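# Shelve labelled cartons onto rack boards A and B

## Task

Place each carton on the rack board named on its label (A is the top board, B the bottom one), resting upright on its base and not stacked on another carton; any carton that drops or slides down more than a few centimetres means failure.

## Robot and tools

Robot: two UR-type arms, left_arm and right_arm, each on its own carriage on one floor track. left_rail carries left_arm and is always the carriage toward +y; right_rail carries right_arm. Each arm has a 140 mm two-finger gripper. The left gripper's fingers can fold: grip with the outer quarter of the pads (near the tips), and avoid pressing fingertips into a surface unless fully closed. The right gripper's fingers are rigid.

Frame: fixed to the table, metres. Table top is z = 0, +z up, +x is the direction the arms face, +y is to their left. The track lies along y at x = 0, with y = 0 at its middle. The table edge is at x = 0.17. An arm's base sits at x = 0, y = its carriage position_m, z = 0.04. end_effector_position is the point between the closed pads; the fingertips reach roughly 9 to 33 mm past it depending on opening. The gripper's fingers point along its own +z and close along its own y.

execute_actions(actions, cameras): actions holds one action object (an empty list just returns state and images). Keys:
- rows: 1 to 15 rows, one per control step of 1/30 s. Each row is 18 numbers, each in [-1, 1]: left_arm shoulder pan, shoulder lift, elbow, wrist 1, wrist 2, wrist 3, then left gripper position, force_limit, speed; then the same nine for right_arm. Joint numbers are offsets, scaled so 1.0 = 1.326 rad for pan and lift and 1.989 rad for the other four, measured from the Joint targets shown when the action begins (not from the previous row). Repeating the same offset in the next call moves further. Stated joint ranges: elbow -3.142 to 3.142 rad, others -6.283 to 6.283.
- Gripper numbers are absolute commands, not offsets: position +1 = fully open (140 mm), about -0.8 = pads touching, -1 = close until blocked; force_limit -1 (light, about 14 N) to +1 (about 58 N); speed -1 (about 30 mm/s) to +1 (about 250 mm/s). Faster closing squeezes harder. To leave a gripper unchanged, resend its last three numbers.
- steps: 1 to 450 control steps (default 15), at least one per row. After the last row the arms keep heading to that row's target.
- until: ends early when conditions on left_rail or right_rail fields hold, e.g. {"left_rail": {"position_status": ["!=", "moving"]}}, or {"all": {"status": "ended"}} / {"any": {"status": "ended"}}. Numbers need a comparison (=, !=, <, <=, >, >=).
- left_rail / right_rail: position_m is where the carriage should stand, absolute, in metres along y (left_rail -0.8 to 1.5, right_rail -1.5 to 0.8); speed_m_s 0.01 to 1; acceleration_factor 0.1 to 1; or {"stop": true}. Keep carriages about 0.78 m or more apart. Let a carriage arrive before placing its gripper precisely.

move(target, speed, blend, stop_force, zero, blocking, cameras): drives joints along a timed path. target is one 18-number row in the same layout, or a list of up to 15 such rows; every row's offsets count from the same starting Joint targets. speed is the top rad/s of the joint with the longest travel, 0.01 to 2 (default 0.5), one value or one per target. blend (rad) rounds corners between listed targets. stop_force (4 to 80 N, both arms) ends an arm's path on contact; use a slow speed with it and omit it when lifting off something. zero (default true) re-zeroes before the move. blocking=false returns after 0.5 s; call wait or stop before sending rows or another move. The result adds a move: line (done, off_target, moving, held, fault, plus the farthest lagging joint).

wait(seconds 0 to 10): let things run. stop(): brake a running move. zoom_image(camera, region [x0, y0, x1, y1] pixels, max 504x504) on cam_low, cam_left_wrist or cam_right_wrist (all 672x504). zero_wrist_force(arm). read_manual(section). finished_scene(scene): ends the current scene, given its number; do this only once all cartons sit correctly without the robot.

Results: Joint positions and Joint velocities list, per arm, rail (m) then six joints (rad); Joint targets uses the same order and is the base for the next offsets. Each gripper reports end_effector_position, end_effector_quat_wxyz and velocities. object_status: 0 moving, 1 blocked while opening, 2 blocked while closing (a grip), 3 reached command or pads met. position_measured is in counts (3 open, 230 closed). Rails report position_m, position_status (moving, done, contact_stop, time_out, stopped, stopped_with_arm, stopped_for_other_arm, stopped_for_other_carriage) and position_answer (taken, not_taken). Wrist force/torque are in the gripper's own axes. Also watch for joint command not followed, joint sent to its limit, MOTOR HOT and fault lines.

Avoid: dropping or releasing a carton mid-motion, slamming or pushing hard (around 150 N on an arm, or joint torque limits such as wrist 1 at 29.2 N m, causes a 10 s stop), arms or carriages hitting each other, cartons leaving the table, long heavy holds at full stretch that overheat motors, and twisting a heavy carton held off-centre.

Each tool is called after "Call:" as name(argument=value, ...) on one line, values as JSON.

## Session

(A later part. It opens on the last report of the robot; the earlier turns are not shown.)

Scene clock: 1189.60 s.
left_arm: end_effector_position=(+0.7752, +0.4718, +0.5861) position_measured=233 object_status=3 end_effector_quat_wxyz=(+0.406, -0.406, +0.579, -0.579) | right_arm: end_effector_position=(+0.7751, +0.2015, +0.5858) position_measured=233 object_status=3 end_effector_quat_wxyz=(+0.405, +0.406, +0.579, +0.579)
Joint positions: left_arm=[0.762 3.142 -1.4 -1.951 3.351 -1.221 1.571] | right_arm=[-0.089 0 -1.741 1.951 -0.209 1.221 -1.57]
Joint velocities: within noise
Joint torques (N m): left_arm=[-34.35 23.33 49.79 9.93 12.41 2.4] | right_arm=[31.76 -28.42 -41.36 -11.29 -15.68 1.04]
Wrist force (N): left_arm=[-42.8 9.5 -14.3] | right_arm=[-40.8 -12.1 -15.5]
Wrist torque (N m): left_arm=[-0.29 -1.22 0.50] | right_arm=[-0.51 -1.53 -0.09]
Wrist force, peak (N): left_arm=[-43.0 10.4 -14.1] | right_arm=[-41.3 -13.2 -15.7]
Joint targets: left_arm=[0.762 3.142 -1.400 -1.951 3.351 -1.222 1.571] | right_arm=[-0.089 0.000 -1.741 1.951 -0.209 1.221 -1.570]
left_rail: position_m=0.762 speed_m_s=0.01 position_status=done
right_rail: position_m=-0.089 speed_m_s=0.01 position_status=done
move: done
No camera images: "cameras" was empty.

Call:
move(target=[0,-0.0005,-0.0012,0.0015,0,0,-1,0,0,0,0.0005,0.0012,-0.0015,0,0,-1,0,0], speed=0.04, cameras=[])

Call:
move(target=[0,-0.0005,-0.0012,0.0015,0,0,-1,0,0,0,0.0005,0.0012,-0.0015,0,0,-1,0,0], speed=0.04, cameras=[])

Call:
move(target=[0,-0.0003,-0.0008,0.0010,0,0,-1,0,0,0,0.0003,0.0008,-0.0010,0,0,-1,0,0], speed=0.04, cameras=[])

Scene clock: 1195.53 s.
left_arm: end_effector_position=(+0.7752, +0.4718, +0.5844) position_measured=233 object_status=3 end_effector_quat_wxyz=(+0.406, -0.406, +0.579, -0.579) | right_arm: end_effector_position=(+0.7751, +0.2015, +0.5842) position_measured=233 object_status=3 end_effector_quat_wxyz=(+0.405, +0.406, +0.579, +0.579)
Joint positions: left_arm=[0.762 3.142 -1.401 -1.953 3.354 -1.221 1.571] | right_arm=[-0.089 0 -1.741 1.953 -0.212 1.221 -1.57]
Joint velocities: within noise
Joint torques (N m): left_arm=[-35.8 21.75 49.39 10.33 7.47 2.43] | right_arm=[31.9 -27.79 -40.67 -11.41 -14.27 1]
Wrist force (N): left_arm=[-42.5 10.2 -14.5] | right_arm=[-41.3 -12.7 -15.7]
Wrist torque (N m): left_arm=[-0.27 -1.24 0.50] | right_arm=[-0.50 -1.46 -0.09]
Wrist force, peak (N): left_arm=[-43.0 10.0 -14.1] | right_arm=[-41.8 -13.3 -16.0]
Joint targets: left_arm=[0.762 3.142 -1.401 -1.953 3.354 -1.222 1.571] | right_arm=[-0.089 0.000 -1.741 1.953 -0.212 1.221 -1.570]
left_rail: position_m=0.762 speed_m_s=0.01 position_status=done
right_rail: position_m=-0.089 speed_m_s=0.01 position_status=done
move: done
No camera images: "cameras" was empty.

Scene clock: 1196.23 s.
left_arm: end_effector_position=(+0.7753, +0.4718, +0.5828) position_measured=233 object_status=3 end_effector_quat_wxyz=(+0.406, -0.406, +0.579, -0.579) | right_arm: end_effector_position=(+0.7752, +0.2015, +0.5825) position_measured=233 object_status=3 end_effector_quat_wxyz=(+0.405, +0.406, +0.579, +0.579)
Joint positions: left_arm=[0.762 3.142 -1.401 -1.955 3.357 -1.222 1.571] | right_arm=[-0.089 0 -1.74 1.955 -0.215 1.221 -1.57]
Joint velocities: within noise
Joint torques (N m): left_arm=[-35.14 21.85 48.63 10.21 7.79 1.93] | right_arm=[31.82 -26.42 -41.99 -10.77 -14.1 1.04]
Wrist force (N): left_arm=[-42.5 9.8 -14.4] | right_arm=[-41.3 -12.6 -15.8]
Wrist torque (N m): left_arm=[-0.30 -1.25 0.50] | right_arm=[-0.56 -1.44 -0.08]
Wrist force, peak (N): left_arm=[-42.7 9.8 -14.4] | right_arm=[-41.3 -12.8 -15.7]
Joint targets: left_arm=[0.762 3.142 -1.401 -1.956 3.357 -1.222 1.571] | right_arm=[-0.089 0.000 -1.740 1.955 -0.215 1.221 -1.570]
left_rail: position_m=0.762 speed_m_s=0.01 position_status=done
right_rail: position_m=-0.089 speed_m_s=0.01 position_status=done
move: done
No camera images: "cameras" was empty.

Scene clock: 1196.93 s.
left_arm: end_effector_position=(+0.7753, +0.4718, +0.5817) position_measured=233 object_status=3 end_effector_quat_wxyz=(+0.406, -0.406, +0.579, -0.579) | right_arm: end_effector_position=(+0.7752, +0.2015, +0.5814) position_measured=233 object_status=3 end_effector_quat_wxyz=(+0.405, +0.406, +0.579, +0.579)
Joint positions: left_arm=[0.762 3.142 -1.402 -1.957 3.359 -1.222 1.571] | right_arm=[-0.089 0 -1.74 1.957 -0.217 1.221 -1.57]
Joint velocities: within noise
Joint torques (N m): left_arm=[-31.9 24.4 48.82 9.92 7.98 2.15] | right_arm=[31.52 -27.59 -41.98 -11.21 -14.05 0.97]
Wrist force (N): left_arm=[-42.5 9.6 -14.0] | right_arm=[-41.0 -12.2 -15.8]
Wrist torque (N m): left_arm=[-0.25 -1.25 0.49] | right_arm=[-0.45 -1.51 -0.08]
Wrist force, peak (N): left_arm=[-43.0 9.2 -14.3] | right_arm=[-41.3 -13.0 -15.9]
Joint targets: left_arm=[0.762 3.142 -1.402 -1.957 3.359 -1.222 1.571] | right_arm=[-0.089 0.000 -1.740 1.957 -0.217 1.221 -1.570]
left_rail: position_m=0.762 speed_m_s=0.01 position_status=done
right_rail: position_m=-0.089 speed_m_s=0.01 position_status=done
move: done
No camera images: "cameras" was empty.

Call:
move(target=[0,-0.0036,-0.0088,0.0110,0,0,-1,0,0,0,0.0036,0.0088,-0.0110,0,0,-1,0,0], speed=0.012, stop_force=14, cameras=[])

Scene clock: 1203.53 s.
left_arm: end_effector_position=(+0.7753, +0.4718, +0.5782) position_measured=233 object_status=3 end_effector_quat_wxyz=(+0.406, -0.406, +0.579, -0.579) | right_arm: end_effector_position=(+0.7752, +0.2015, +0.5775) position_measured=233 object_status=3 end_effector_quat_wxyz=(+0.405, +0.406, +0.579, +0.579)
Joint positions: left_arm=[0.762 3.142 -1.403 -1.962 3.366 -1.222 1.571] | right_arm=[-0.089 0 -1.738 1.963 -0.225 1.221 -1.57]
Joint velocities: within noise
Joint torques (N m): left_arm=[-34.37 48.02 57.89 0.07 7.5 1.75] | right_arm=[32.04 -39.47 -48.08 1 -12.38 0.91]
Wrist force (N): left_arm=[-41.0 -3.1 -17.5] | right_arm=[-41.4 -0.9 -20.0]
Wrist torque (N m): left_arm=[0.02 -1.08 0.31] | right_arm=[-0.84 -1.43 0.09]
Wrist force, peak (N): left_arm=[-43.0 9.8 -14.4] | right_arm=[-41.5 2.8 -21.8]
Joint targets: left_arm=[0.762 3.142 -1.403 -1.962 3.366 -1.222 1.571] | right_arm=[-0.089 0.000 -1.738 1.963 -0.225 1.221 -1.570]
left_rail: position_m=0.762 speed_m_s=0.01 position_status=done
right_rail: position_m=-0.089 speed_m_s=0.01 position_status=done
move: contact (left_arm, right_arm); left_arm: the wrist 1 is farthest, 0.015 rad from its target; right_arm: the wrist 1 is farthest, 0.014 rad from its target
No camera images: "cameras" was empty.

Call:
execute_actions(actions=[{"left_rail":{"position_m":0.769,"speed_m_s":0.01},"right_rail":{"position_m":-0.096,"speed_m_s":0.01},"steps":90,"until":{"all":{"status":"ended"}}}], cameras=[])

Call:
execute_actions(actions=[{"left_rail":{"position_m":0.790,"speed_m_s":0.05},"right_rail":{"position_m":-0.12,"speed_m_s":0.05},"steps":90,"until":{"all":{"status":"ended"}}}])

Scene clock: 1209.43 s.
left_arm: end_effector_position=(+0.7753, +0.4787, +0.5782) position_measured=233 object_status=3 end_effector_quat_wxyz=(+0.406, -0.406, +0.579, -0.579) | right_arm: end_effector_position=(+0.7752, +0.1947, +0.5775) position_measured=233 object_status=3 end_effector_quat_wxyz=(+0.405, +0.406, +0.579, +0.579)
Joint positions: left_arm=[0.769 3.142 -1.403 -1.962 3.366 -1.221 1.571] | right_arm=[-0.096 0 -1.738 1.963 -0.225 1.221 -1.57]
Joint velocities: within noise
Joint torques (N m): left_arm=[9.88 50.72 54.53 3.46 -1.85 2.07] | right_arm=[-11.36 -41.87 -43.62 -1.72 3.13 1.2]
Wrist force (N): left_arm=[-0.9 1.3 -0.1] | right_arm=[3.4 -0.8 -0.6]
Wrist torque (N m): left_arm=[-0.09 0.22 0.37] | right_arm=[0.01 -0.94 0.05]
Wrist force, peak (N): left_arm=[-41.2 -3.7 -17.5] | right_arm=[-41.7 -0.8 -20.0]
Joint targets: left_arm=[0.769 3.142 -1.403 -1.962 3.366 -1.222 1.571] | right_arm=[-0.096 0.000 -1.738 1.963 -0.225 1.221 -1.570]
Tool commands: left_gripper/position=-1.0 left_gripper/force_limit=+0.0 left_gripper/speed=+0.0 right_gripper/position=-1.0 right_gripper/force_limit=+0.0 right_gripper/speed=+0.0
left_rail: position_m=0.769 speed_m_s=0.01 position_status=done
right_rail: position_m=-0.096 speed_m_s=0.01 position_status=done
No camera images: "cameras" was empty.

Scene clock: 1210.50 s.
left_arm: end_effector_position=(+0.7753, +0.4997, +0.5782) position_measured=233 object_status=3 end_effector_quat_wxyz=(+0.406, -0.406, +0.579, -0.579) | right_arm: end_effector_position=(+0.7752, +0.1707, +0.5775) position_measured=233 object_status=3 end_effector_quat_wxyz=(+0.405, +0.406, +0.579, +0.579)
Joint positions: left_arm=[0.79 3.142 -1.403 -1.962 3.366 -1.222 1.571] | right_arm=[-0.12 0 -1.738 1.963 -0.225 1.221 -1.57]
Joint velocities: within noise
Joint torques (N m): left_arm=[11.72 52.83 53.22 4.68 -2.21 1.83] | right_arm=[-13.61 -41.55 -42.52 -2.56 3.04 1.24]
Wrist force (N): left_arm=[-1.2 1.3 -0.1] | right_arm=[3.2 -0.7 -0.7]
Wrist torque (N m): left_arm=[-0.10 0.29 0.37] | right_arm=[0.06 -0.91 0.04]
Wrist force, peak (N): left_arm=[-1.3 1.6 0.0] | right_arm=[3.7 -0.9 -0.6]
Joint targets: left_arm=[0.790 3.142 -1.403 -1.962 3.366 -1.222 1.571] | right_arm=[-0.120 0.000 -1.738 1.963 -0.225 1.221 -1.570]
Tool commands: left_gripper/position=-1.0 left_gripper/force_limit=+0.0 left_gripper/speed=+0.0 right_gripper/position=-1.0 right_gripper/force_limit=+0.0 right_gripper/speed=+0.0
left_rail: position_m=0.790 speed_m_s=0.05 position_status=done
right_rail: position_m=-0.120 speed_m_s=0.05 position_status=done
camera_calibration:
cam_left_wrist: T_world_to_cam=[[-0.0159132, 0.00793913, -0.999842, 0.595514], [0.00374721, 0.999962, 0.00788045, -0.511023], [0.999866, -0.00362122, -0.0159423, -0.581401], [0, 0, 0, 1]] pos_world=[0.592715, 0.50417, 0.590178]
cam_right_wrist: T_world_to_cam=[[-0.00399581, -0.0260385, 0.999653, -0.562764], [0.0341281, -0.999082, -0.0258872, 0.160782], [0.999409, 0.0340128, 0.00488079, -0.607277], [0, 0, 0, 1]] pos_world=[0.599182, 0.166636, 0.569694]

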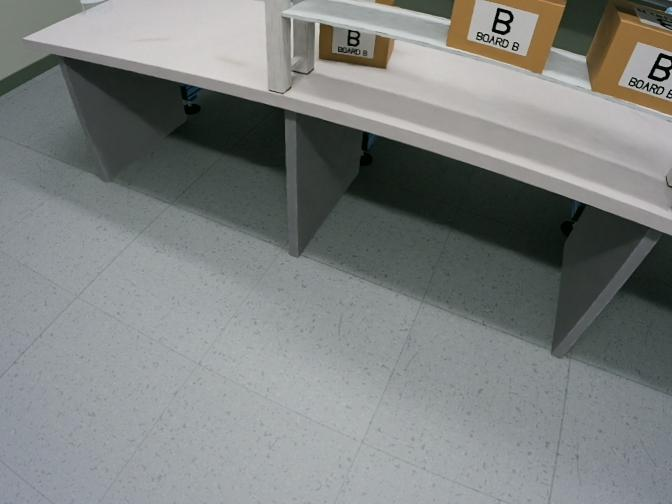

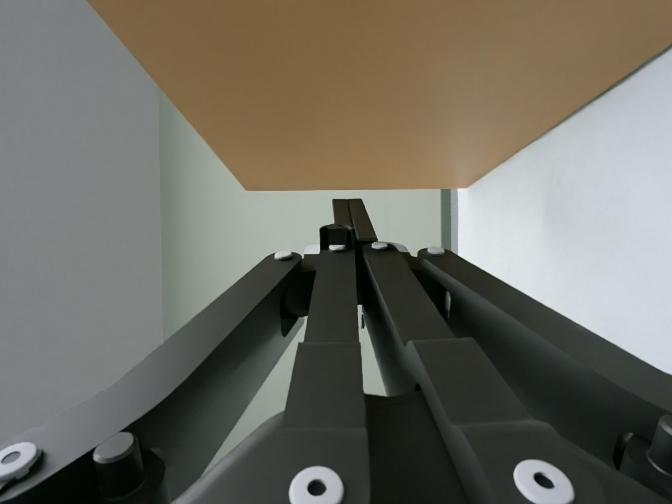

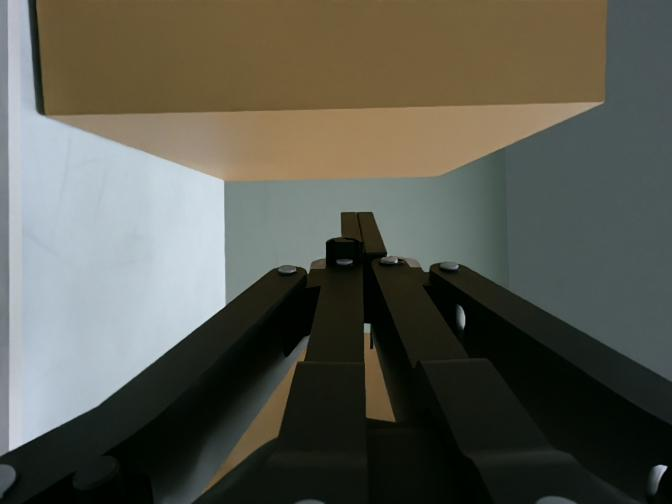

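Call:
move(target=[[0,0.0941,-0.0181,-0.0446,0,0,-1,0,0,0,-0.0941,0.0181,0.0446,0,0,-1,0,0],[0,0.2040,-0.0632,-0.0728,0,0,-1,0,0,0,-0.2040,0.0632,0.0728,0,0,-1,0,0],[0,0.3198,-0.0997,-0.1135,0,0,-1,0,0,0,-0.3198,0.0997,0.1135,0,0,-1,0,0],[0,0.3933,-0.1173,-0.1448,0,0,-1,0,0,0,-0.3933,0.1173,0.1448,0,0,-1,0,0]], speed=0.35, blend=0.04, cameras=[])

Call:
execute_actions(actions=[{"left_rail":{"position_m":-0.005,"speed_m_s":0.3,"acceleration_factor":0.4},"right_rail":{"position_m":-0.89,"speed_m_s":0.3,"acceleration_factor":0.4},"steps":300,"until":{"all":{"status":"ended"}}}])

Scene clock: 1222.10 s.
left_arm: end_effector_position=(+0.5012, +0.4996, +0.6107) position_measured=233 object_status=3 end_effector_quat_wxyz=(+0.406, -0.406, +0.579, -0.579) | right_arm: end_effector_position=(+0.5012, +0.1707, +0.6101) position_measured=233 object_status=3 end_effector_quat_wxyz=(+0.405, +0.406, +0.579, +0.579)
Joint positions: left_arm=[0.79 3.142 -0.882 -2.196 3.078 -1.222 1.571] | right_arm=[-0.12 0 -2.259 2.196 0.063 1.221 -1.57]
Joint velocities: within noise
Joint torques (N m): left_arm=[12.39 12.73 42.97 0.46 -2.11 2.24] | right_arm=[-4.14 -2.81 -35.18 0.77 2.95 0.87]
Wrist force (N): left_arm=[-1.1 1.3 0.0] | right_arm=[3.2 -0.2 -0.8]
Wrist torque (N m): left_arm=[-0.10 0.26 0.36] | right_arm=[0.17 -0.88 -0.01]
Wrist force, peak (N): left_arm=[-1.6 2.5 1.8] | right_arm=[4.1 -0.6 -2.5]
Joint targets: left_arm=[0.790 3.142 -0.882 -2.196 3.078 -1.222 1.571] | right_arm=[-0.120 0.000 -2.259 2.196 0.063 1.221 -1.570]
left_rail: position_m=0.790 speed_m_s=0.05 position_status=done
right_rail: position_m=-0.120 speed_m_s=0.05 position_status=done
move: done
No camera images: "cameras" was empty.

Scene clock: 1226.13 s.
left_arm: end_effector_position=(+0.5011, -0.2953, +0.6107) position_measured=233 object_status=3 end_effector_quat_wxyz=(+0.406, -0.406, +0.579, -0.579) end_effector_velocity=(+0.000, -0.002, -0.002) end_effector_angular_velocity=(+0.000, +0.003, -0.003) | right_arm: end_effector_position=(+0.5011, -0.5993, +0.6101) position_measured=233 object_status=3 end_effector_quat_wxyz=(+0.405, +0.406, +0.579, +0.579)
Joint positions: left_arm=[-0.005 3.142 -0.882 -2.196 3.078 -1.222 1.571] | right_arm=[-0.89 0 -2.259 2.196 0.063 1.221 -1.57]
Joint velocities: left_arm=[-0.001 -0.002 -0.001 -0.001 -0.001 0.001 0] | right_arm=[within noise]
Joint torques (N m): left_arm=[9.71 9.87 48.65 0.83 -1.66 1.98] | right_arm=[2.03 -2.12 -41.77 -0.56 3.11 1.01]
Wrist force (N): left_arm=[-1.0 1.3 0.0] | right_arm=[2.8 -0.4 -0.6]
Wrist torque (N m): left_arm=[-0.08 0.24 0.36] | right_arm=[0.12 -0.79 -0.01]
Wrist force, peak (N): left_arm=[-2.4 1.2 -0.3] | right_arm=[3.8 -0.7 -0.6]
Joint targets: left_arm=[-0.005 3.142 -0.882 -2.196 3.078 -1.222 1.571] | right_arm=[-0.890 0.000 -2.259 2.196 0.063 1.221 -1.570]
Tool commands: left_gripper/position=-1.0 left_gripper/force_limit=+0.0 left_gripper/speed=+0.0 right_gripper/position=-1.0 right_gripper/force_limit=+0.0 right_gripper/speed=+0.0
left_rail: position_m=-0.005 speed_m_s=0.30 position_status=done
right_rail: position_m=-0.890 speed_m_s=0.30 position_status=done
camera_calibration:
cam_left_wrist: T_world_to_cam=[[-0.0157162, 0.00793937, -0.999845, 0.629822], [0.00374578, 0.999962, 0.00788142, 0.284806], [0.999869, -0.00362134, -0.0157454, -0.309696], [0, 0, 0, 1]] pos_world=[0.318487, -0.290918, 0.622603]
cam_right_wrist: T_world_to_cam=[[-0.00418985, -0.0260384, 0.999652, -0.616363], [0.0341331, -0.999082, -0.0258805, -0.598312], [0.999409, 0.0340128, 0.00507478, -0.307408], [0, 0, 0, 1]] pos_world=[0.325065, -0.603356, 0.602224]

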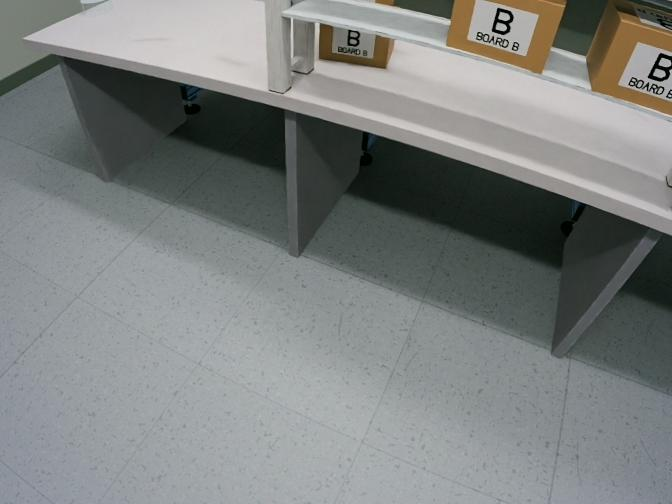

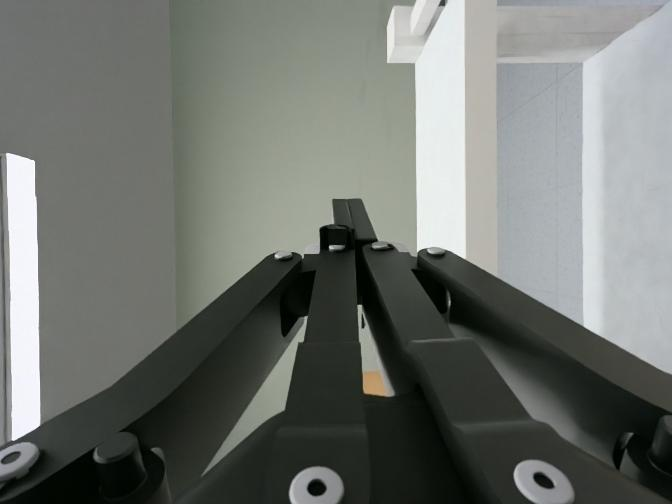

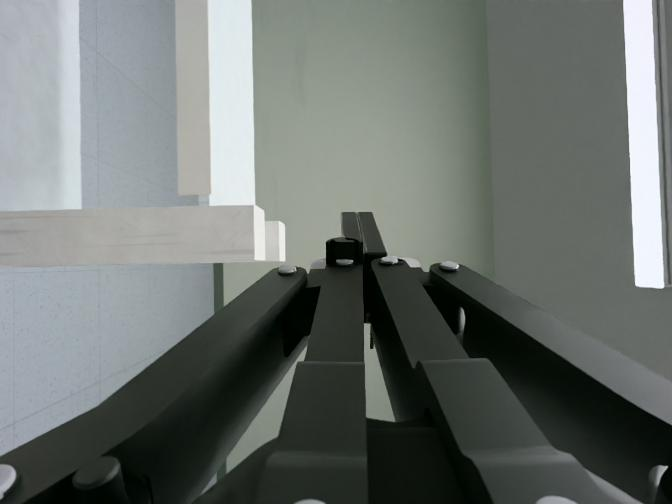

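Call:
execute_actions(actions=[{"right_rail":{"position_m":-0.99},"left_rail":{"position_m":-0.005},"steps":90,"until":{"all":{"status":"ended"}}}], cameras=[])

Call:
move(target=[[0,0.0735,-0.1105,0.0615,0,0,-1,0,0,0,0.0066,0.0955,-0.0999,0,0,-1,0,0],[0,-0.1445,-0.2981,0.3944,0,0,-1,0,0,0,0.2523,0.2703,-0.4386,0,0,-1,0,0]], speed=0.4, blend=0.03, cameras=["cam_left_wrist","cam_right_wrist"])

Scene clock: 1252.43 s.
left_arm: end_effector_position=(+0.5011, -0.2954, +0.6107) position_measured=233 object_status=3 end_effector_quat_wxyz=(+0.406, -0.406, +0.579, -0.579) | right_arm: end_effector_position=(+0.5011, -0.6993, +0.6101) position_measured=233 object_status=3 end_effector_quat_wxyz=(+0.405, +0.406, +0.579, +0.579) end_effector_velocity=(-0.001, +0.000, +0.000) end_effector_angular_velocity=(-0.001, +0.000, +0.001)
Joint positions: left_arm=[-0.005 3.142 -0.882 -2.196 3.078 -1.222 1.571] | right_arm=[-0.99 0 -2.259 2.196 0.063 1.221 -1.57]
Joint velocities: left_arm=[within noise] | right_arm=[-0.001 0.001 0 0 0.001 0 -0.002]
Joint torques (N m): left_arm=[9.35 11.2 55.83 1.99 -1.54 1.95] | right_arm=[8.52 0.38 -48.45 -1.74 2.69 0.95]
Wrist force (N): left_arm=[-1.0 1.2 -0.1] | right_arm=[2.9 -0.4 -0.8]
Wrist torque (N m): left_arm=[-0.11 0.22 0.36] | right_arm=[0.12 -0.80 -0.01]
Wrist force, peak (N): left_arm=[-1.4 1.6 0.1] | right_arm=[4.1 -0.4 -0.6]
Joint targets: left_arm=[-0.005 3.142 -0.882 -2.196 3.078 -1.222 1.571] | right_arm=[-0.990 0.000 -2.259 2.196 0.063 1.221 -1.570]
Tool commands: left_gripper/position=-1.0 left_gripper/force_limit=+0.0 left_gripper/speed=+0.0 right_gripper/position=-1.0 right_gripper/force_limit=+0.0 right_gripper/speed=+0.0
left_rail: position_m=-0.005 speed_m_s=0.30 position_status=done
right_rail: position_m=-0.990 speed_m_s=0.30 position_status=done
No camera images: "cameras" was empty.

Scene clock: 1255.27 s.
left_arm: end_effector_position=(+0.4576, -0.2954, +0.2626) position_measured=233 object_status=3 end_effector_quat_wxyz=(+0.406, -0.406, +0.579, -0.579) | right_arm: end_effector_position=(+0.5022, -0.6993, +0.2622) position_measured=233 object_status=3 end_effector_quat_wxyz=(+0.405, +0.406, +0.579, +0.579)
Joint positions: left_arm=[-0.005 3.142 -1.073 -2.788 3.862 -1.222 1.571] | right_arm=[-0.99 0 -1.925 2.734 -0.809 1.221 -1.57]
Joint velocities: within noise
Joint torques (N m): left_arm=[9.35 -22.67 28.39 6.79 -1.56 1.99] | right_arm=[7.84 9.55 -22.7 -7.3 3.04 1.05]
Wrist force (N): left_arm=[-1.1 1.7 0.1] | right_arm=[2.8 -1.0 -0.3]
Wrist torque (N m): left_arm=[0.02 0.27 0.39] | right_arm=[-0.01 -0.81 0.01]
Wrist force, peak (N): left_arm=[-1.1 2.7 -0.3] | right_arm=[2.9 -2.5 -0.7]
Joint targets: left_arm=[-0.005 3.142 -1.073 -2.788 3.862 -1.222 1.571] | right_arm=[-0.990 0.000 -1.925 2.734 -0.809 1.221 -1.570]
left_rail: position_m=-0.005 speed_m_s=0.30 position_status=done
right_rail: position_m=-0.990 speed_m_s=0.30 position_status=done
move: done
camera_calibration:
cam_left_wrist: T_world_to_cam=[[-0.0157507, 0.00793931, -0.999844, 0.281147], [0.00374594, 0.999962, 0.00788123, 0.2878], [0.999869, -0.00362122, -0.0157798, -0.271647], [0, 0, 0, 1]] pos_world=[0.274961, -0.291005, 0.274548]
cam_right_wrist: T_world_to_cam=[[-0.00441777, -0.0260385, 0.999651, -0.27109], [0.0341428, -0.999082, -0.0258728, -0.707287], [0.999407, 0.0340166, 0.00530274, -0.303429], [0, 0, 0, 1]] pos_world=[0.3262, -0.703375, 0.254305]
Images, in order (width x height): cam_left_wrist 672x504, cam_right_wrist 672x504.

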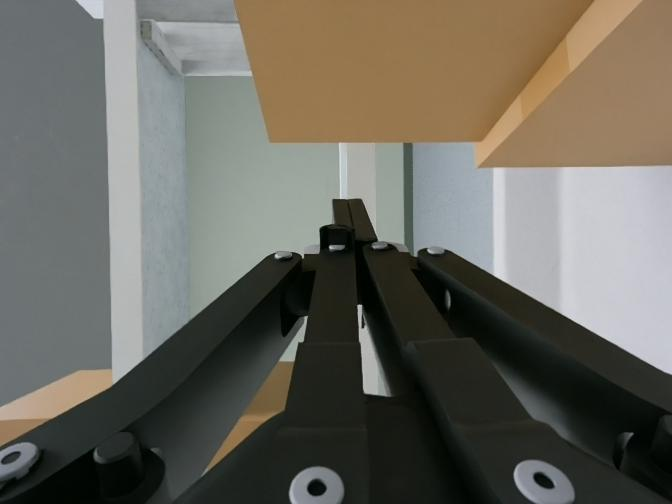

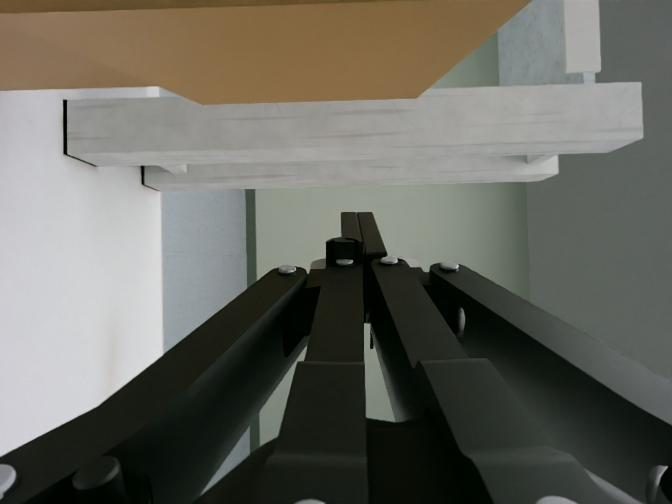

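Call:
move(target=[0,-0.0220,0.0055,0.0092,0,0,-1,0,0,0,0.0189,-0.0061,-0.0065,0,0,-1,0,0], speed=0.1, cameras=[])

Call:
execute_actions(actions=[{"left_rail":{"position_m":-0.067,"speed_m_s":0.05},"right_rail":{"position_m":-0.942,"speed_m_s":0.05},"steps":90,"until":{"all":{"status":"ended"}}}], cameras=["cam_left_wrist","cam_right_wrist"])

Scene clock: 1271.67 s.
left_arm: end_effector_position=(+0.4664, -0.2954, +0.2631) position_measured=233 object_status=3 end_effector_quat_wxyz=(+0.406, -0.406, +0.579, -0.579) | right_arm: end_effector_position=(+0.5112, -0.6993, +0.2622) position_measured=233 object_status=3 end_effector_quat_wxyz=(+0.405, +0.406, +0.579, +0.579)
Joint positions: left_arm=[-0.005 3.142 -1.102 -2.778 3.881 -1.222 1.571] | right_arm=[-0.99 0 -1.9 2.722 -0.822 1.221 -1.57]
Joint velocities: within noise
Joint torques (N m): left_arm=[9.61 -26 51.24 6.81 -1.83 2.12] | right_arm=[8.87 6.88 -39.32 -7.11 2.7 1]
Wrist force (N): left_arm=[-1.0 1.5 0.0] | right_arm=[2.8 -1.0 -0.2]
Wrist torque (N m): left_arm=[-0.03 0.24 0.39] | right_arm=[-0.01 -0.79 0.01]
Wrist force, peak (N): left_arm=[-1.0 1.9 -0.1] | right_arm=[3.1 -1.4 -0.5]
Joint targets: left_arm=[-0.005 3.142 -1.102 -2.777 3.881 -1.222 1.571] | right_arm=[-0.990 0.000 -1.900 2.722 -0.822 1.221 -1.570]
left_rail: position_m=-0.005 speed_m_s=0.30 position_status=done
right_rail: position_m=-0.990 speed_m_s=0.30 position_status=done
move: done
No camera images: "cameras" was empty.

Scene clock: 1273.33 s.
left_arm: end_effector_position=(+0.4664, -0.3574, +0.2631) position_measured=233 object_status=3 end_effector_quat_wxyz=(+0.406, -0.406, +0.579, -0.579) | right_arm: end_effector_position=(+0.5113, -0.6513, +0.2622) position_measured=233 object_status=3 end_effector_quat_wxyz=(+0.405, +0.406, +0.579, +0.579)
Joint positions: left_arm=[-0.067 3.142 -1.102 -2.777 3.881 -1.222 1.571] | right_arm=[-0.942 0 -1.9 2.722 -0.822 1.221 -1.57]
Joint velocities: within noise
Joint torques (N m): left_arm=[9.52 -22.67 48.36 5.72 -1.53 1.7] | right_arm=[9.36 8.72 -36.09 -6.35 2.98 0.99]
Wrist force (N): left_arm=[-1.0 1.4 0.2] | right_arm=[2.5 -0.7 -0.4]
Wrist torque (N m): left_arm=[-0.08 0.26 0.39] | right_arm=[0.06 -0.72 0.01]
Wrist force, peak (N): left_arm=[-1.6 1.9 0.0] | right_arm=[3.3 -0.9 -0.1]
Joint targets: left_arm=[-0.067 3.142 -1.102 -2.777 3.881 -1.222 1.571] | right_arm=[-0.942 0.000 -1.900 2.722 -0.822 1.221 -1.570]
Tool commands: left_gripper/position=-1.0 left_gripper/force_limit=+0.0 left_gripper/speed=+0.0 right_gripper/position=-1.0 right_gripper/force_limit=+0.0 right_gripper/speed=+0.0
left_rail: position_m=-0.067 speed_m_s=0.05 position_status=done
right_rail: position_m=-0.942 speed_m_s=0.05 position_status=done
camera_calibration:
cam_left_wrist: T_world_to_cam=[[-0.0157001, 0.00793921, -0.999845, 0.282245], [0.00374554, 0.999962, 0.00788132, 0.349707], [0.99987, -0.00362122, -0.0157293, -0.280742], [0, 0, 0, 1]] pos_world=[0.283827, -0.352951, 0.275029]
cam_right_wrist: T_world_to_cam=[[-0.00440542, -0.0260386, 0.999651, -0.269827], [0.0341428, -0.999082, -0.0258733, -0.659641], [0.999407, 0.0340169, 0.0052904, -0.314117], [0, 0, 0, 1]] pos_world=[0.335264, -0.655376, 0.254328]
Images, in order (width x height): cam_left_wrist 672x504, cam_right_wrist 672x504.

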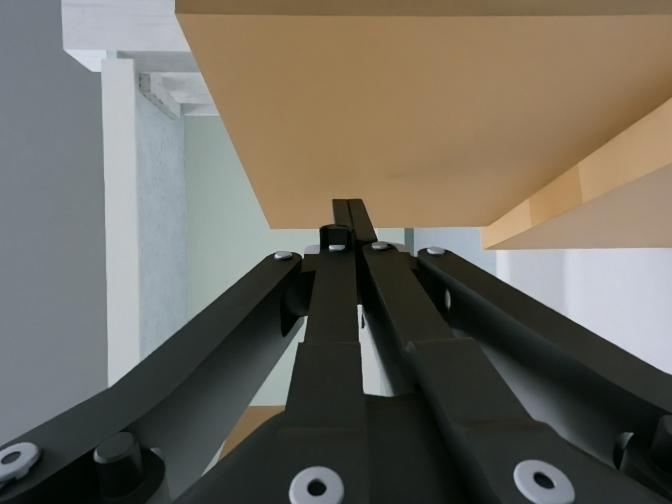

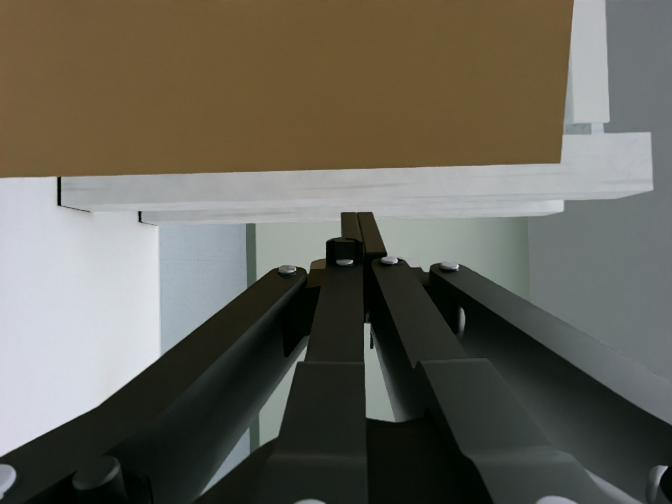

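Call:
execute_actions(actions=[{"left_rail":{"position_m":-0.075,"speed_m_s":0.03},"right_rail":{"position_m":-0.935,"speed_m_s":0.03},"steps":90,"until":{"all":{"status":"ended"}}}], cameras=[])

Call:
execute_actions(actions=[{"left_rail":{"position_m":-0.079,"speed_m_s":0.02},"right_rail":{"position_m":-0.931,"speed_m_s":0.02},"steps":90,"until":{"all":{"status":"ended"}}}], cameras=["cam_left_wrist","cam_right_wrist"])

Scene clock: 1279.33 s.
left_arm: end_effector_position=(+0.4664, -0.3654, +0.2631) position_measured=233 object_status=3 end_effector_quat_wxyz=(+0.406, -0.406, +0.579, -0.579) | right_arm: end_effector_position=(+0.5113, -0.6443, +0.2622) position_measured=233 object_status=3 end_effector_quat_wxyz=(+0.405, +0.406, +0.579, +0.579)
Joint positions: left_arm=[-0.075 3.142 -1.102 -2.777 3.881 -1.222 1.571] | right_arm=[-0.935 0 -1.9 2.722 -0.822 1.221 -1.57]
Joint velocities: within noise
Joint torques (N m): left_arm=[9.04 -23.68 42.94 4.02 0.65 2.35] | right_arm=[7.84 7.48 -29.64 -4.59 2.81 0.73]
Wrist force (N): left_arm=[-5.6 1.3 -2.2] | right_arm=[2.5 -1.0 -0.2]
Wrist torque (N m): left_arm=[0.00 0.14 0.38] | right_arm=[0.00 -0.72 0.01]
Wrist force, peak (N): left_arm=[-6.5 1.6 -3.1] | right_arm=[3.2 -0.7 -0.3]
Joint targets: left_arm=[-0.075 3.142 -1.102 -2.777 3.881 -1.222 1.571] | right_arm=[-0.935 0.000 -1.900 2.722 -0.822 1.221 -1.570]
Tool commands: left_gripper/position=-1.0 left_gripper/force_limit=+0.0 left_gripper/speed=+0.0 right_gripper/position=-1.0 right_gripper/force_limit=+0.0 right_gripper/speed=+0.0
left_rail: position_m=-0.075 speed_m_s=0.03 position_status=done
right_rail: position_m=-0.935 speed_m_s=0.03 position_status=done
No camera images: "cameras" was empty.

Scene clock: 1279.83 s.
left_arm: end_effector_position=(+0.4664, -0.3695, +0.2631) position_measured=233 object_status=3 end_effector_quat_wxyz=(+0.406, -0.406, +0.579, -0.579) | right_arm: end_effector_position=(+0.5113, -0.6403, +0.2622) position_measured=233 object_status=3 end_effector_quat_wxyz=(+0.405, +0.406, +0.579, +0.579)
Joint positions: left_arm=[-0.079 3.142 -1.102 -2.777 3.881 -1.222 1.571] | right_arm=[-0.931 0 -1.9 2.722 -0.822 1.221 -1.57]
Joint velocities: within noise
Joint torques (N m): left_arm=[6.8 -23.01 41.76 4.16 3.4 2.34] | right_arm=[8.55 9.36 -28.75 -4.21 2.67 1.03]
Wrist force (N): left_arm=[-6.0 1.6 -2.6] | right_arm=[2.4 -1.0 -0.2]
Wrist torque (N m): left_arm=[-0.01 0.12 0.38] | right_arm=[0.01 -0.71 0.01]
Wrist force, peak (N): left_arm=[-8.2 1.2 -3.6] | right_arm=[3.0 -0.8 -0.2]
Joint targets: left_arm=[-0.079 3.142 -1.102 -2.777 3.881 -1.222 1.571] | right_arm=[-0.931 0.000 -1.900 2.722 -0.822 1.221 -1.570]
Tool commands: left_gripper/position=-1.0 left_gripper/force_limit=+0.0 left_gripper/speed=+0.0 right_gripper/position=-1.0 right_gripper/force_limit=+0.0 right_gripper/speed=+0.0
left_rail: position_m=-0.079 speed_m_s=0.02 position_status=done
right_rail: position_m=-0.931 speed_m_s=0.02 position_status=done
camera_calibration:
cam_left_wrist: T_world_to_cam=[[-0.0157, 0.0079382, -0.999845, 0.282341], [0.00368813, 0.999962, 0.00788122, 0.36182], [0.99987, -0.00356383, -0.0157287, -0.280772], [0, 0, 0, 1]] pos_world=[0.283834, -0.365048, 0.275029]
cam_right_wrist: T_world_to_cam=[[-0.00440554, -0.0260385, 0.999651, -0.269539], [0.034143, -0.999082, -0.0258732, -0.648609], [0.999407, 0.0340171, 0.00529053, -0.314492], [0, 0, 0, 1]] pos_world=[0.335264, -0.644334, 0.254328]
Images, in order (width x height): cam_left_wrist 672x504, cam_right_wrist 672x504.

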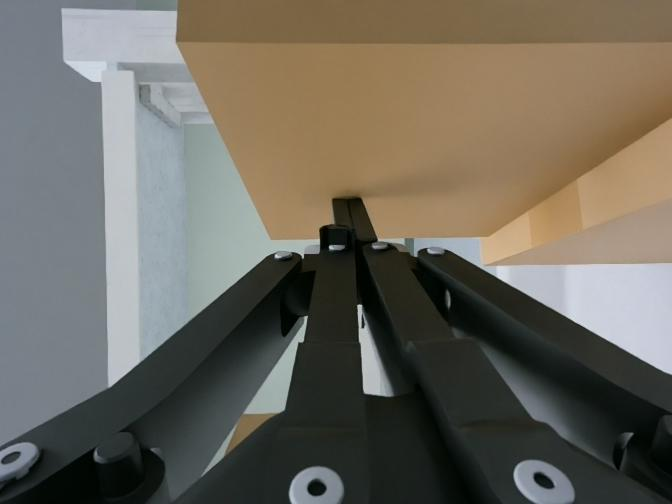

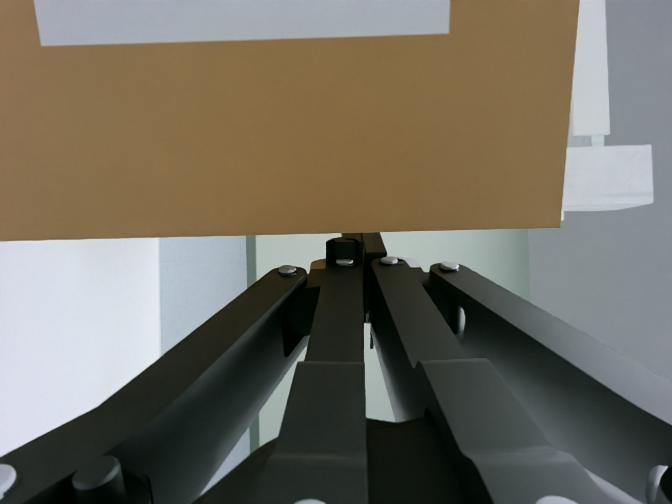

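Call:
execute_actions(actions=[{"right_rail":{"position_m":-0.926,"speed_m_s":0.02},"left_rail":{"position_m":-0.079},"steps":90,"until":{"all":{"status":"ended"}}}], cameras=[])

Call:
execute_actions(actions=[{"right_rail":{"position_m":-0.922,"speed_m_s":0.02},"left_rail":{"position_m":-0.079},"steps":90,"until":{"all":{"status":"ended"}}}], cameras=["cam_left_wrist","cam_right_wrist"])

Scene clock: 1285.10 s.
left_arm: end_effector_position=(+0.4664, -0.3694, +0.2631) position_measured=233 object_status=3 end_effector_quat_wxyz=(+0.406, -0.406, +0.579, -0.579) | right_arm: end_effector_position=(+0.5113, -0.6354, +0.2622) position_measured=233 object_status=3 end_effector_quat_wxyz=(+0.405, +0.406, +0.579, +0.579)
Joint positions: left_arm=[-0.079 3.142 -1.102 -2.777 3.881 -1.221 1.571] | right_arm=[-0.926 0 -1.9 2.722 -0.822 1.221 -1.57]
Joint velocities: within noise
Joint torques (N m): left_arm=[1.24 -23.59 36.12 2.41 3.66 1.87] | right_arm=[6.93 6.47 -23.4 -2.57 2.74 0.49]
Wrist force (N): left_arm=[-5.2 1.7 -1.9] | right_arm=[2.8 -0.9 0.0]
Wrist torque (N m): left_arm=[-0.03 0.11 0.39] | right_arm=[0.03 -0.78 0.01]
Wrist force, peak (N): left_arm=[-6.5 1.0 -2.8] | right_arm=[3.1 -0.7 0.1]
Joint targets: left_arm=[-0.079 3.142 -1.102 -2.777 3.881 -1.222 1.571] | right_arm=[-0.926 0.000 -1.900 2.722 -0.822 1.221 -1.570]
Tool commands: left_gripper/position=-1.0 left_gripper/force_limit=+0.0 left_gripper/speed=+0.0 right_gripper/position=-1.0 right_gripper/force_limit=+0.0 right_gripper/speed=+0.0
left_rail: position_m=-0.079 speed_m_s=0.02 position_status=done
right_rail: position_m=-0.926 speed_m_s=0.02 position_status=done
No camera images: "cameras" was empty.

Scene clock: 1285.63 s.
left_arm: end_effector_position=(+0.4664, -0.3693, +0.2631) position_measured=233 object_status=3 end_effector_quat_wxyz=(+0.406, -0.406, +0.579, -0.579) | right_arm: end_effector_position=(+0.5113, -0.6314, +0.2622) position_measured=233 object_status=3 end_effector_quat_wxyz=(+0.405, +0.406, +0.579, +0.579)
Joint positions: left_arm=[-0.079 3.142 -1.102 -2.777 3.881 -1.221 1.571] | right_arm=[-0.922 0 -1.9 2.722 -0.822 1.222 -1.57]
Joint velocities: within noise
Joint torques (N m): left_arm=[1.55 -22.02 34.98 1.85 3.38 2.2] | right_arm=[8.85 6.41 -23.4 -2.14 -4.75 0.6]
Wrist force (N): left_arm=[-12.5 0.9 -6.7] | right_arm=[-17.1 -0.7 -5.6]
Wrist torque (N m): left_arm=[0.03 -0.11 0.38] | right_arm=[-0.03 -1.03 -0.02]
Wrist force, peak (N): left_arm=[-12.6 0.1 -7.3] | right_arm=[-17.1 -0.7 -5.6]
Joint targets: left_arm=[-0.079 3.142 -1.102 -2.777 3.881 -1.222 1.571] | right_arm=[-0.922 0.000 -1.900 2.722 -0.822 1.221 -1.570]
Tool commands: left_gripper/position=-1.0 left_gripper/force_limit=+0.0 left_gripper/speed=+0.0 right_gripper/position=-1.0 right_gripper/force_limit=+0.0 right_gripper/speed=+0.0
left_rail: position_m=-0.079 speed_m_s=0.02 position_status=done
right_rail: position_m=-0.922 speed_m_s=0.02 position_status=done
camera_calibration:
cam_left_wrist: T_world_to_cam=[[-0.0156999, 0.00793924, -0.999845, 0.28234], [0.00375019, 0.999962, 0.00788128, 0.361675], [0.99987, -0.00362587, -0.0157291, -0.280787], [0, 0, 0, 1]] pos_world=[0.283827, -0.364921, 0.275029]
cam_right_wrist: T_world_to_cam=[[-0.00440182, -0.0260379, 0.999651, -0.269305], [0.0339746, -0.999088, -0.0258737, -0.639676], [0.999413, 0.0338488, 0.00528243, -0.314916], [0, 0, 0, 1]] pos_world=[0.335279, -0.635445, 0.254324]
Images, in order (width x height): cam_left_wrist 672x504, cam_right_wrist 672x504.

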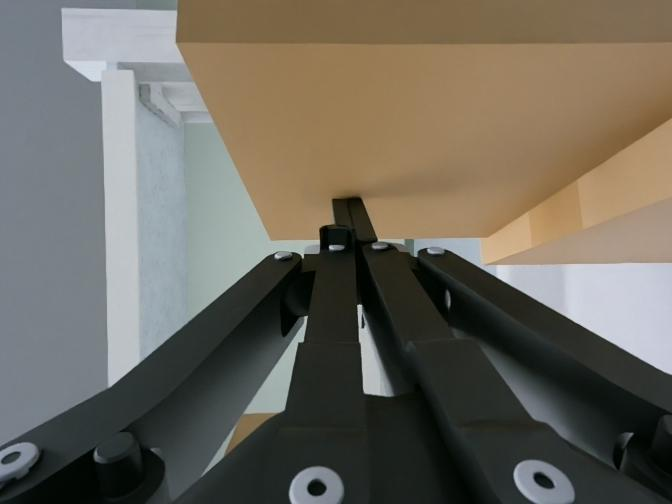

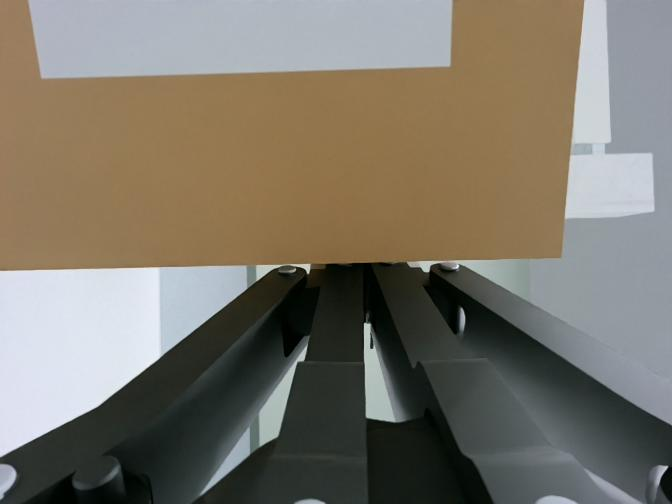

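Call:
execute_actions(actions=[{"right_rail":{"position_m":-0.9203,"speed_m_s":0.01},"left_rail":{"position_m":-0.0803,"speed_m_s":0.01},"steps":90,"until":{"all":{"status":"ended"}}}], cameras=[])

Scene clock: 1289.57 s.
left_arm: end_effector_position=(+0.4664, -0.3706, +0.2631) position_measured=233 object_status=3 end_effector_quat_wxyz=(+0.406, -0.406, +0.579, -0.579) | right_arm: end_effector_position=(+0.5113, -0.6297, +0.2622) position_measured=233 object_status=3 end_effector_quat_wxyz=(+0.405, +0.406, +0.579, +0.579)
Joint positions: left_arm=[-0.08 3.142 -1.102 -2.777 3.881 -1.222 1.571] | right_arm=[-0.92 0 -1.9 2.722 -0.822 1.221 -1.57]
Joint velocities: within noise
Joint torques (N m): left_arm=[-5.33 -22.32 31.89 1.32 10.85 2.22] | right_arm=[8.51 5.66 -25.64 -0.48 -11.7 0.83]
Wrist force (N): left_arm=[-35.5 -1.2 -16.8] | right_arm=[-40.1 0.8 -13.7]
Wrist torque (N m): left_arm=[0.03 -0.96 0.36] | right_arm=[0.12 -0.59 -0.10]
Wrist force, peak (N): left_arm=[-35.5 -1.2 -16.8] | right_arm=[-40.3 0.6 -13.6]
Joint targets: left_arm=[-0.080 3.142 -1.102 -2.777 3.881 -1.222 1.571] | right_arm=[-0.920 0.000 -1.900 2.722 -0.822 1.221 -1.570]
Tool commands: left_gripper/position=-1.0 left_gripper/force_limit=+0.0 left_gripper/speed=+0.0 right_gripper/position=-1.0 right_gripper/force_limit=+0.0 right_gripper/speed=+0.0
left_rail: position_m=-0.080 speed_m_s=0.01 position_status=done
right_rail: position_m=-0.920 speed_m_s=0.01 position_status=done
No camera images: "cameras" was empty.

Call:
execute_actions(actions=[{"right_rail":{"position_m":-0.9196,"speed_m_s":0.01},"left_rail":{"position_m":-0.0810,"speed_m_s":0.01},"steps":90,"until":{"all":{"status":"ended"}}}], cameras=[])

Call:
move(target=[0,0.0751,0.0256,-0.0757,0,0,-1,0,0,0,-0.0746,-0.0229,0.0726,0,0,-1,0,0], speed=0.12, cameras=["cam_left_wrist","cam_right_wrist"])

Scene clock: 1306.03 s.
left_arm: end_effector_position=(+0.4664, -0.3714, +0.2631) position_measured=233 object_status=3 end_effector_quat_wxyz=(+0.406, -0.406, +0.579, -0.579) | right_arm: end_effector_position=(+0.5113, -0.6290, +0.2622) position_measured=233 object_status=3 end_effector_quat_wxyz=(+0.405, +0.406, +0.579, +0.579)
Joint positions: left_arm=[-0.081 3.142 -1.102 -2.777 3.881 -1.222 1.571] | right_arm=[-0.92 0 -1.9 2.722 -0.822 1.221 -1.57]
Joint velocities: within noise
Joint torques (N m): left_arm=[-8.92 -23.02 33.21 1.27 19.84 2.02] | right_arm=[15.32 6.28 -27.11 0.06 -11.64 0.9]
Wrist force (N): left_arm=[-48.5 -2.4 -22.1] | right_arm=[-51.5 3.7 -19.8]
Wrist torque (N m): left_arm=[0.04 -1.38 0.35] | right_arm=[0.39 -0.15 -0.12]
Wrist force, peak (N): left_arm=[-48.5 -2.4 -22.1] | right_arm=[-51.6 2.5 -19.9]
Joint targets: left_arm=[-0.081 3.142 -1.102 -2.777 3.881 -1.222 1.571] | right_arm=[-0.920 0.000 -1.900 2.722 -0.822 1.221 -1.570]
Tool commands: left_gripper/position=-1.0 left_gripper/force_limit=+0.0 left_gripper/speed=+0.0 right_gripper/position=-1.0 right_gripper/force_limit=+0.0 right_gripper/speed=+0.0
left_rail: position_m=-0.081 speed_m_s=0.01 position_status=done
right_rail: position_m=-0.920 speed_m_s=0.01 position_status=done
No camera images: "cameras" was empty.

Scene clock: 1307.73 s.
left_arm: end_effector_position=(+0.4663, -0.3714, +0.3006) position_measured=233 object_status=3 end_effector_quat_wxyz=(+0.406, -0.406, +0.579, -0.579) | right_arm: end_effector_position=(+0.5112, -0.6289, +0.3002) position_measured=233 object_status=3 end_effector_quat_wxyz=(+0.405, +0.406, +0.579, +0.579)
Joint positions: left_arm=[-0.081 3.142 -1.003 -2.727 3.73 -1.222 1.571] | right_arm=[-0.92 0 -1.999 2.676 -0.678 1.221 -1.57]
Joint velocities: within noise
Joint torques (N m): left_arm=[-23.11 18.8 62.04 1.76 19.23 2.44] | right_arm=[34.52 -18.29 -47.97 -1.12 -11.65 0.63]
Wrist force (N): left_arm=[-50.9 7.6 -19.9] | right_arm=[-50.0 -9.1 -14.3]
Wrist torque (N m): left_arm=[-0.22 -1.45 0.46] | right_arm=[0.29 -0.26 -0.31]
Wrist force, peak (N): left_arm=[-51.1 7.6 -20.4] | right_arm=[-52.3 2.6 -20.0]
Joint targets: left_arm=[-0.081 3.142 -1.003 -2.727 3.730 -1.222 1.571] | right_arm=[-0.920 0.000 -1.999 2.676 -0.677 1.221 -1.570]
left_rail: position_m=-0.081 speed_m_s=0.01 position_status=done
right_rail: position_m=-0.920 speed_m_s=0.01 position_status=done
move: done
camera_calibration:
cam_left_wrist: T_world_to_cam=[[-0.0157883, 0.00793904, -0.999844, 0.319821], [0.00373005, 0.999962, 0.00788108, 0.363458], [0.999868, -0.00360504, -0.0158173, -0.280083], [0, 0, 0, 1]] pos_world=[0.28374, -0.366993, 0.312476]
cam_right_wrist: T_world_to_cam=[[-0.00445034, -0.0260384, 0.999651, -0.307163], [0.0341157, -0.999083, -0.0258717, -0.636235], [0.999408, 0.0339887, 0.00533458, -0.315034], [0, 0, 0, 1]] pos_world=[0.335186, -0.632942, 0.292276]
Images, in order (width x height): cam_left_wrist 672x504, cam_right_wrist 672x504.

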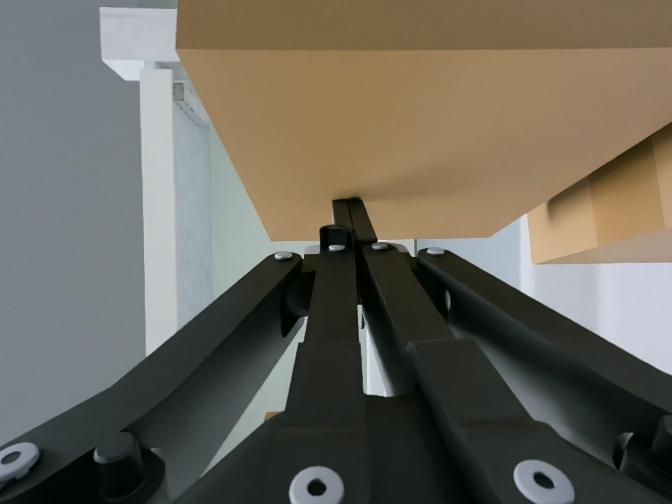

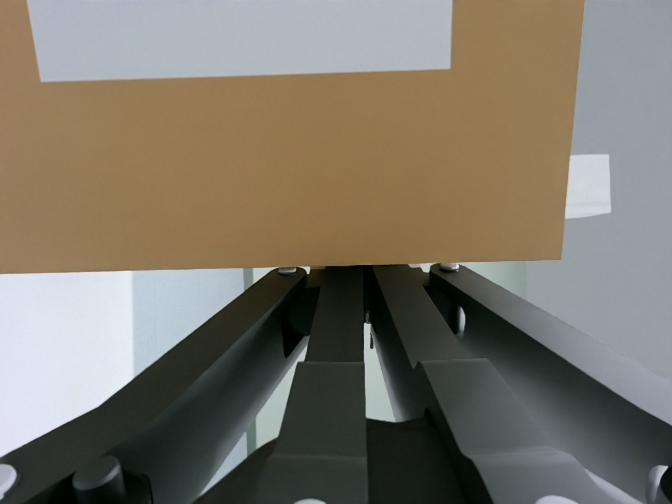

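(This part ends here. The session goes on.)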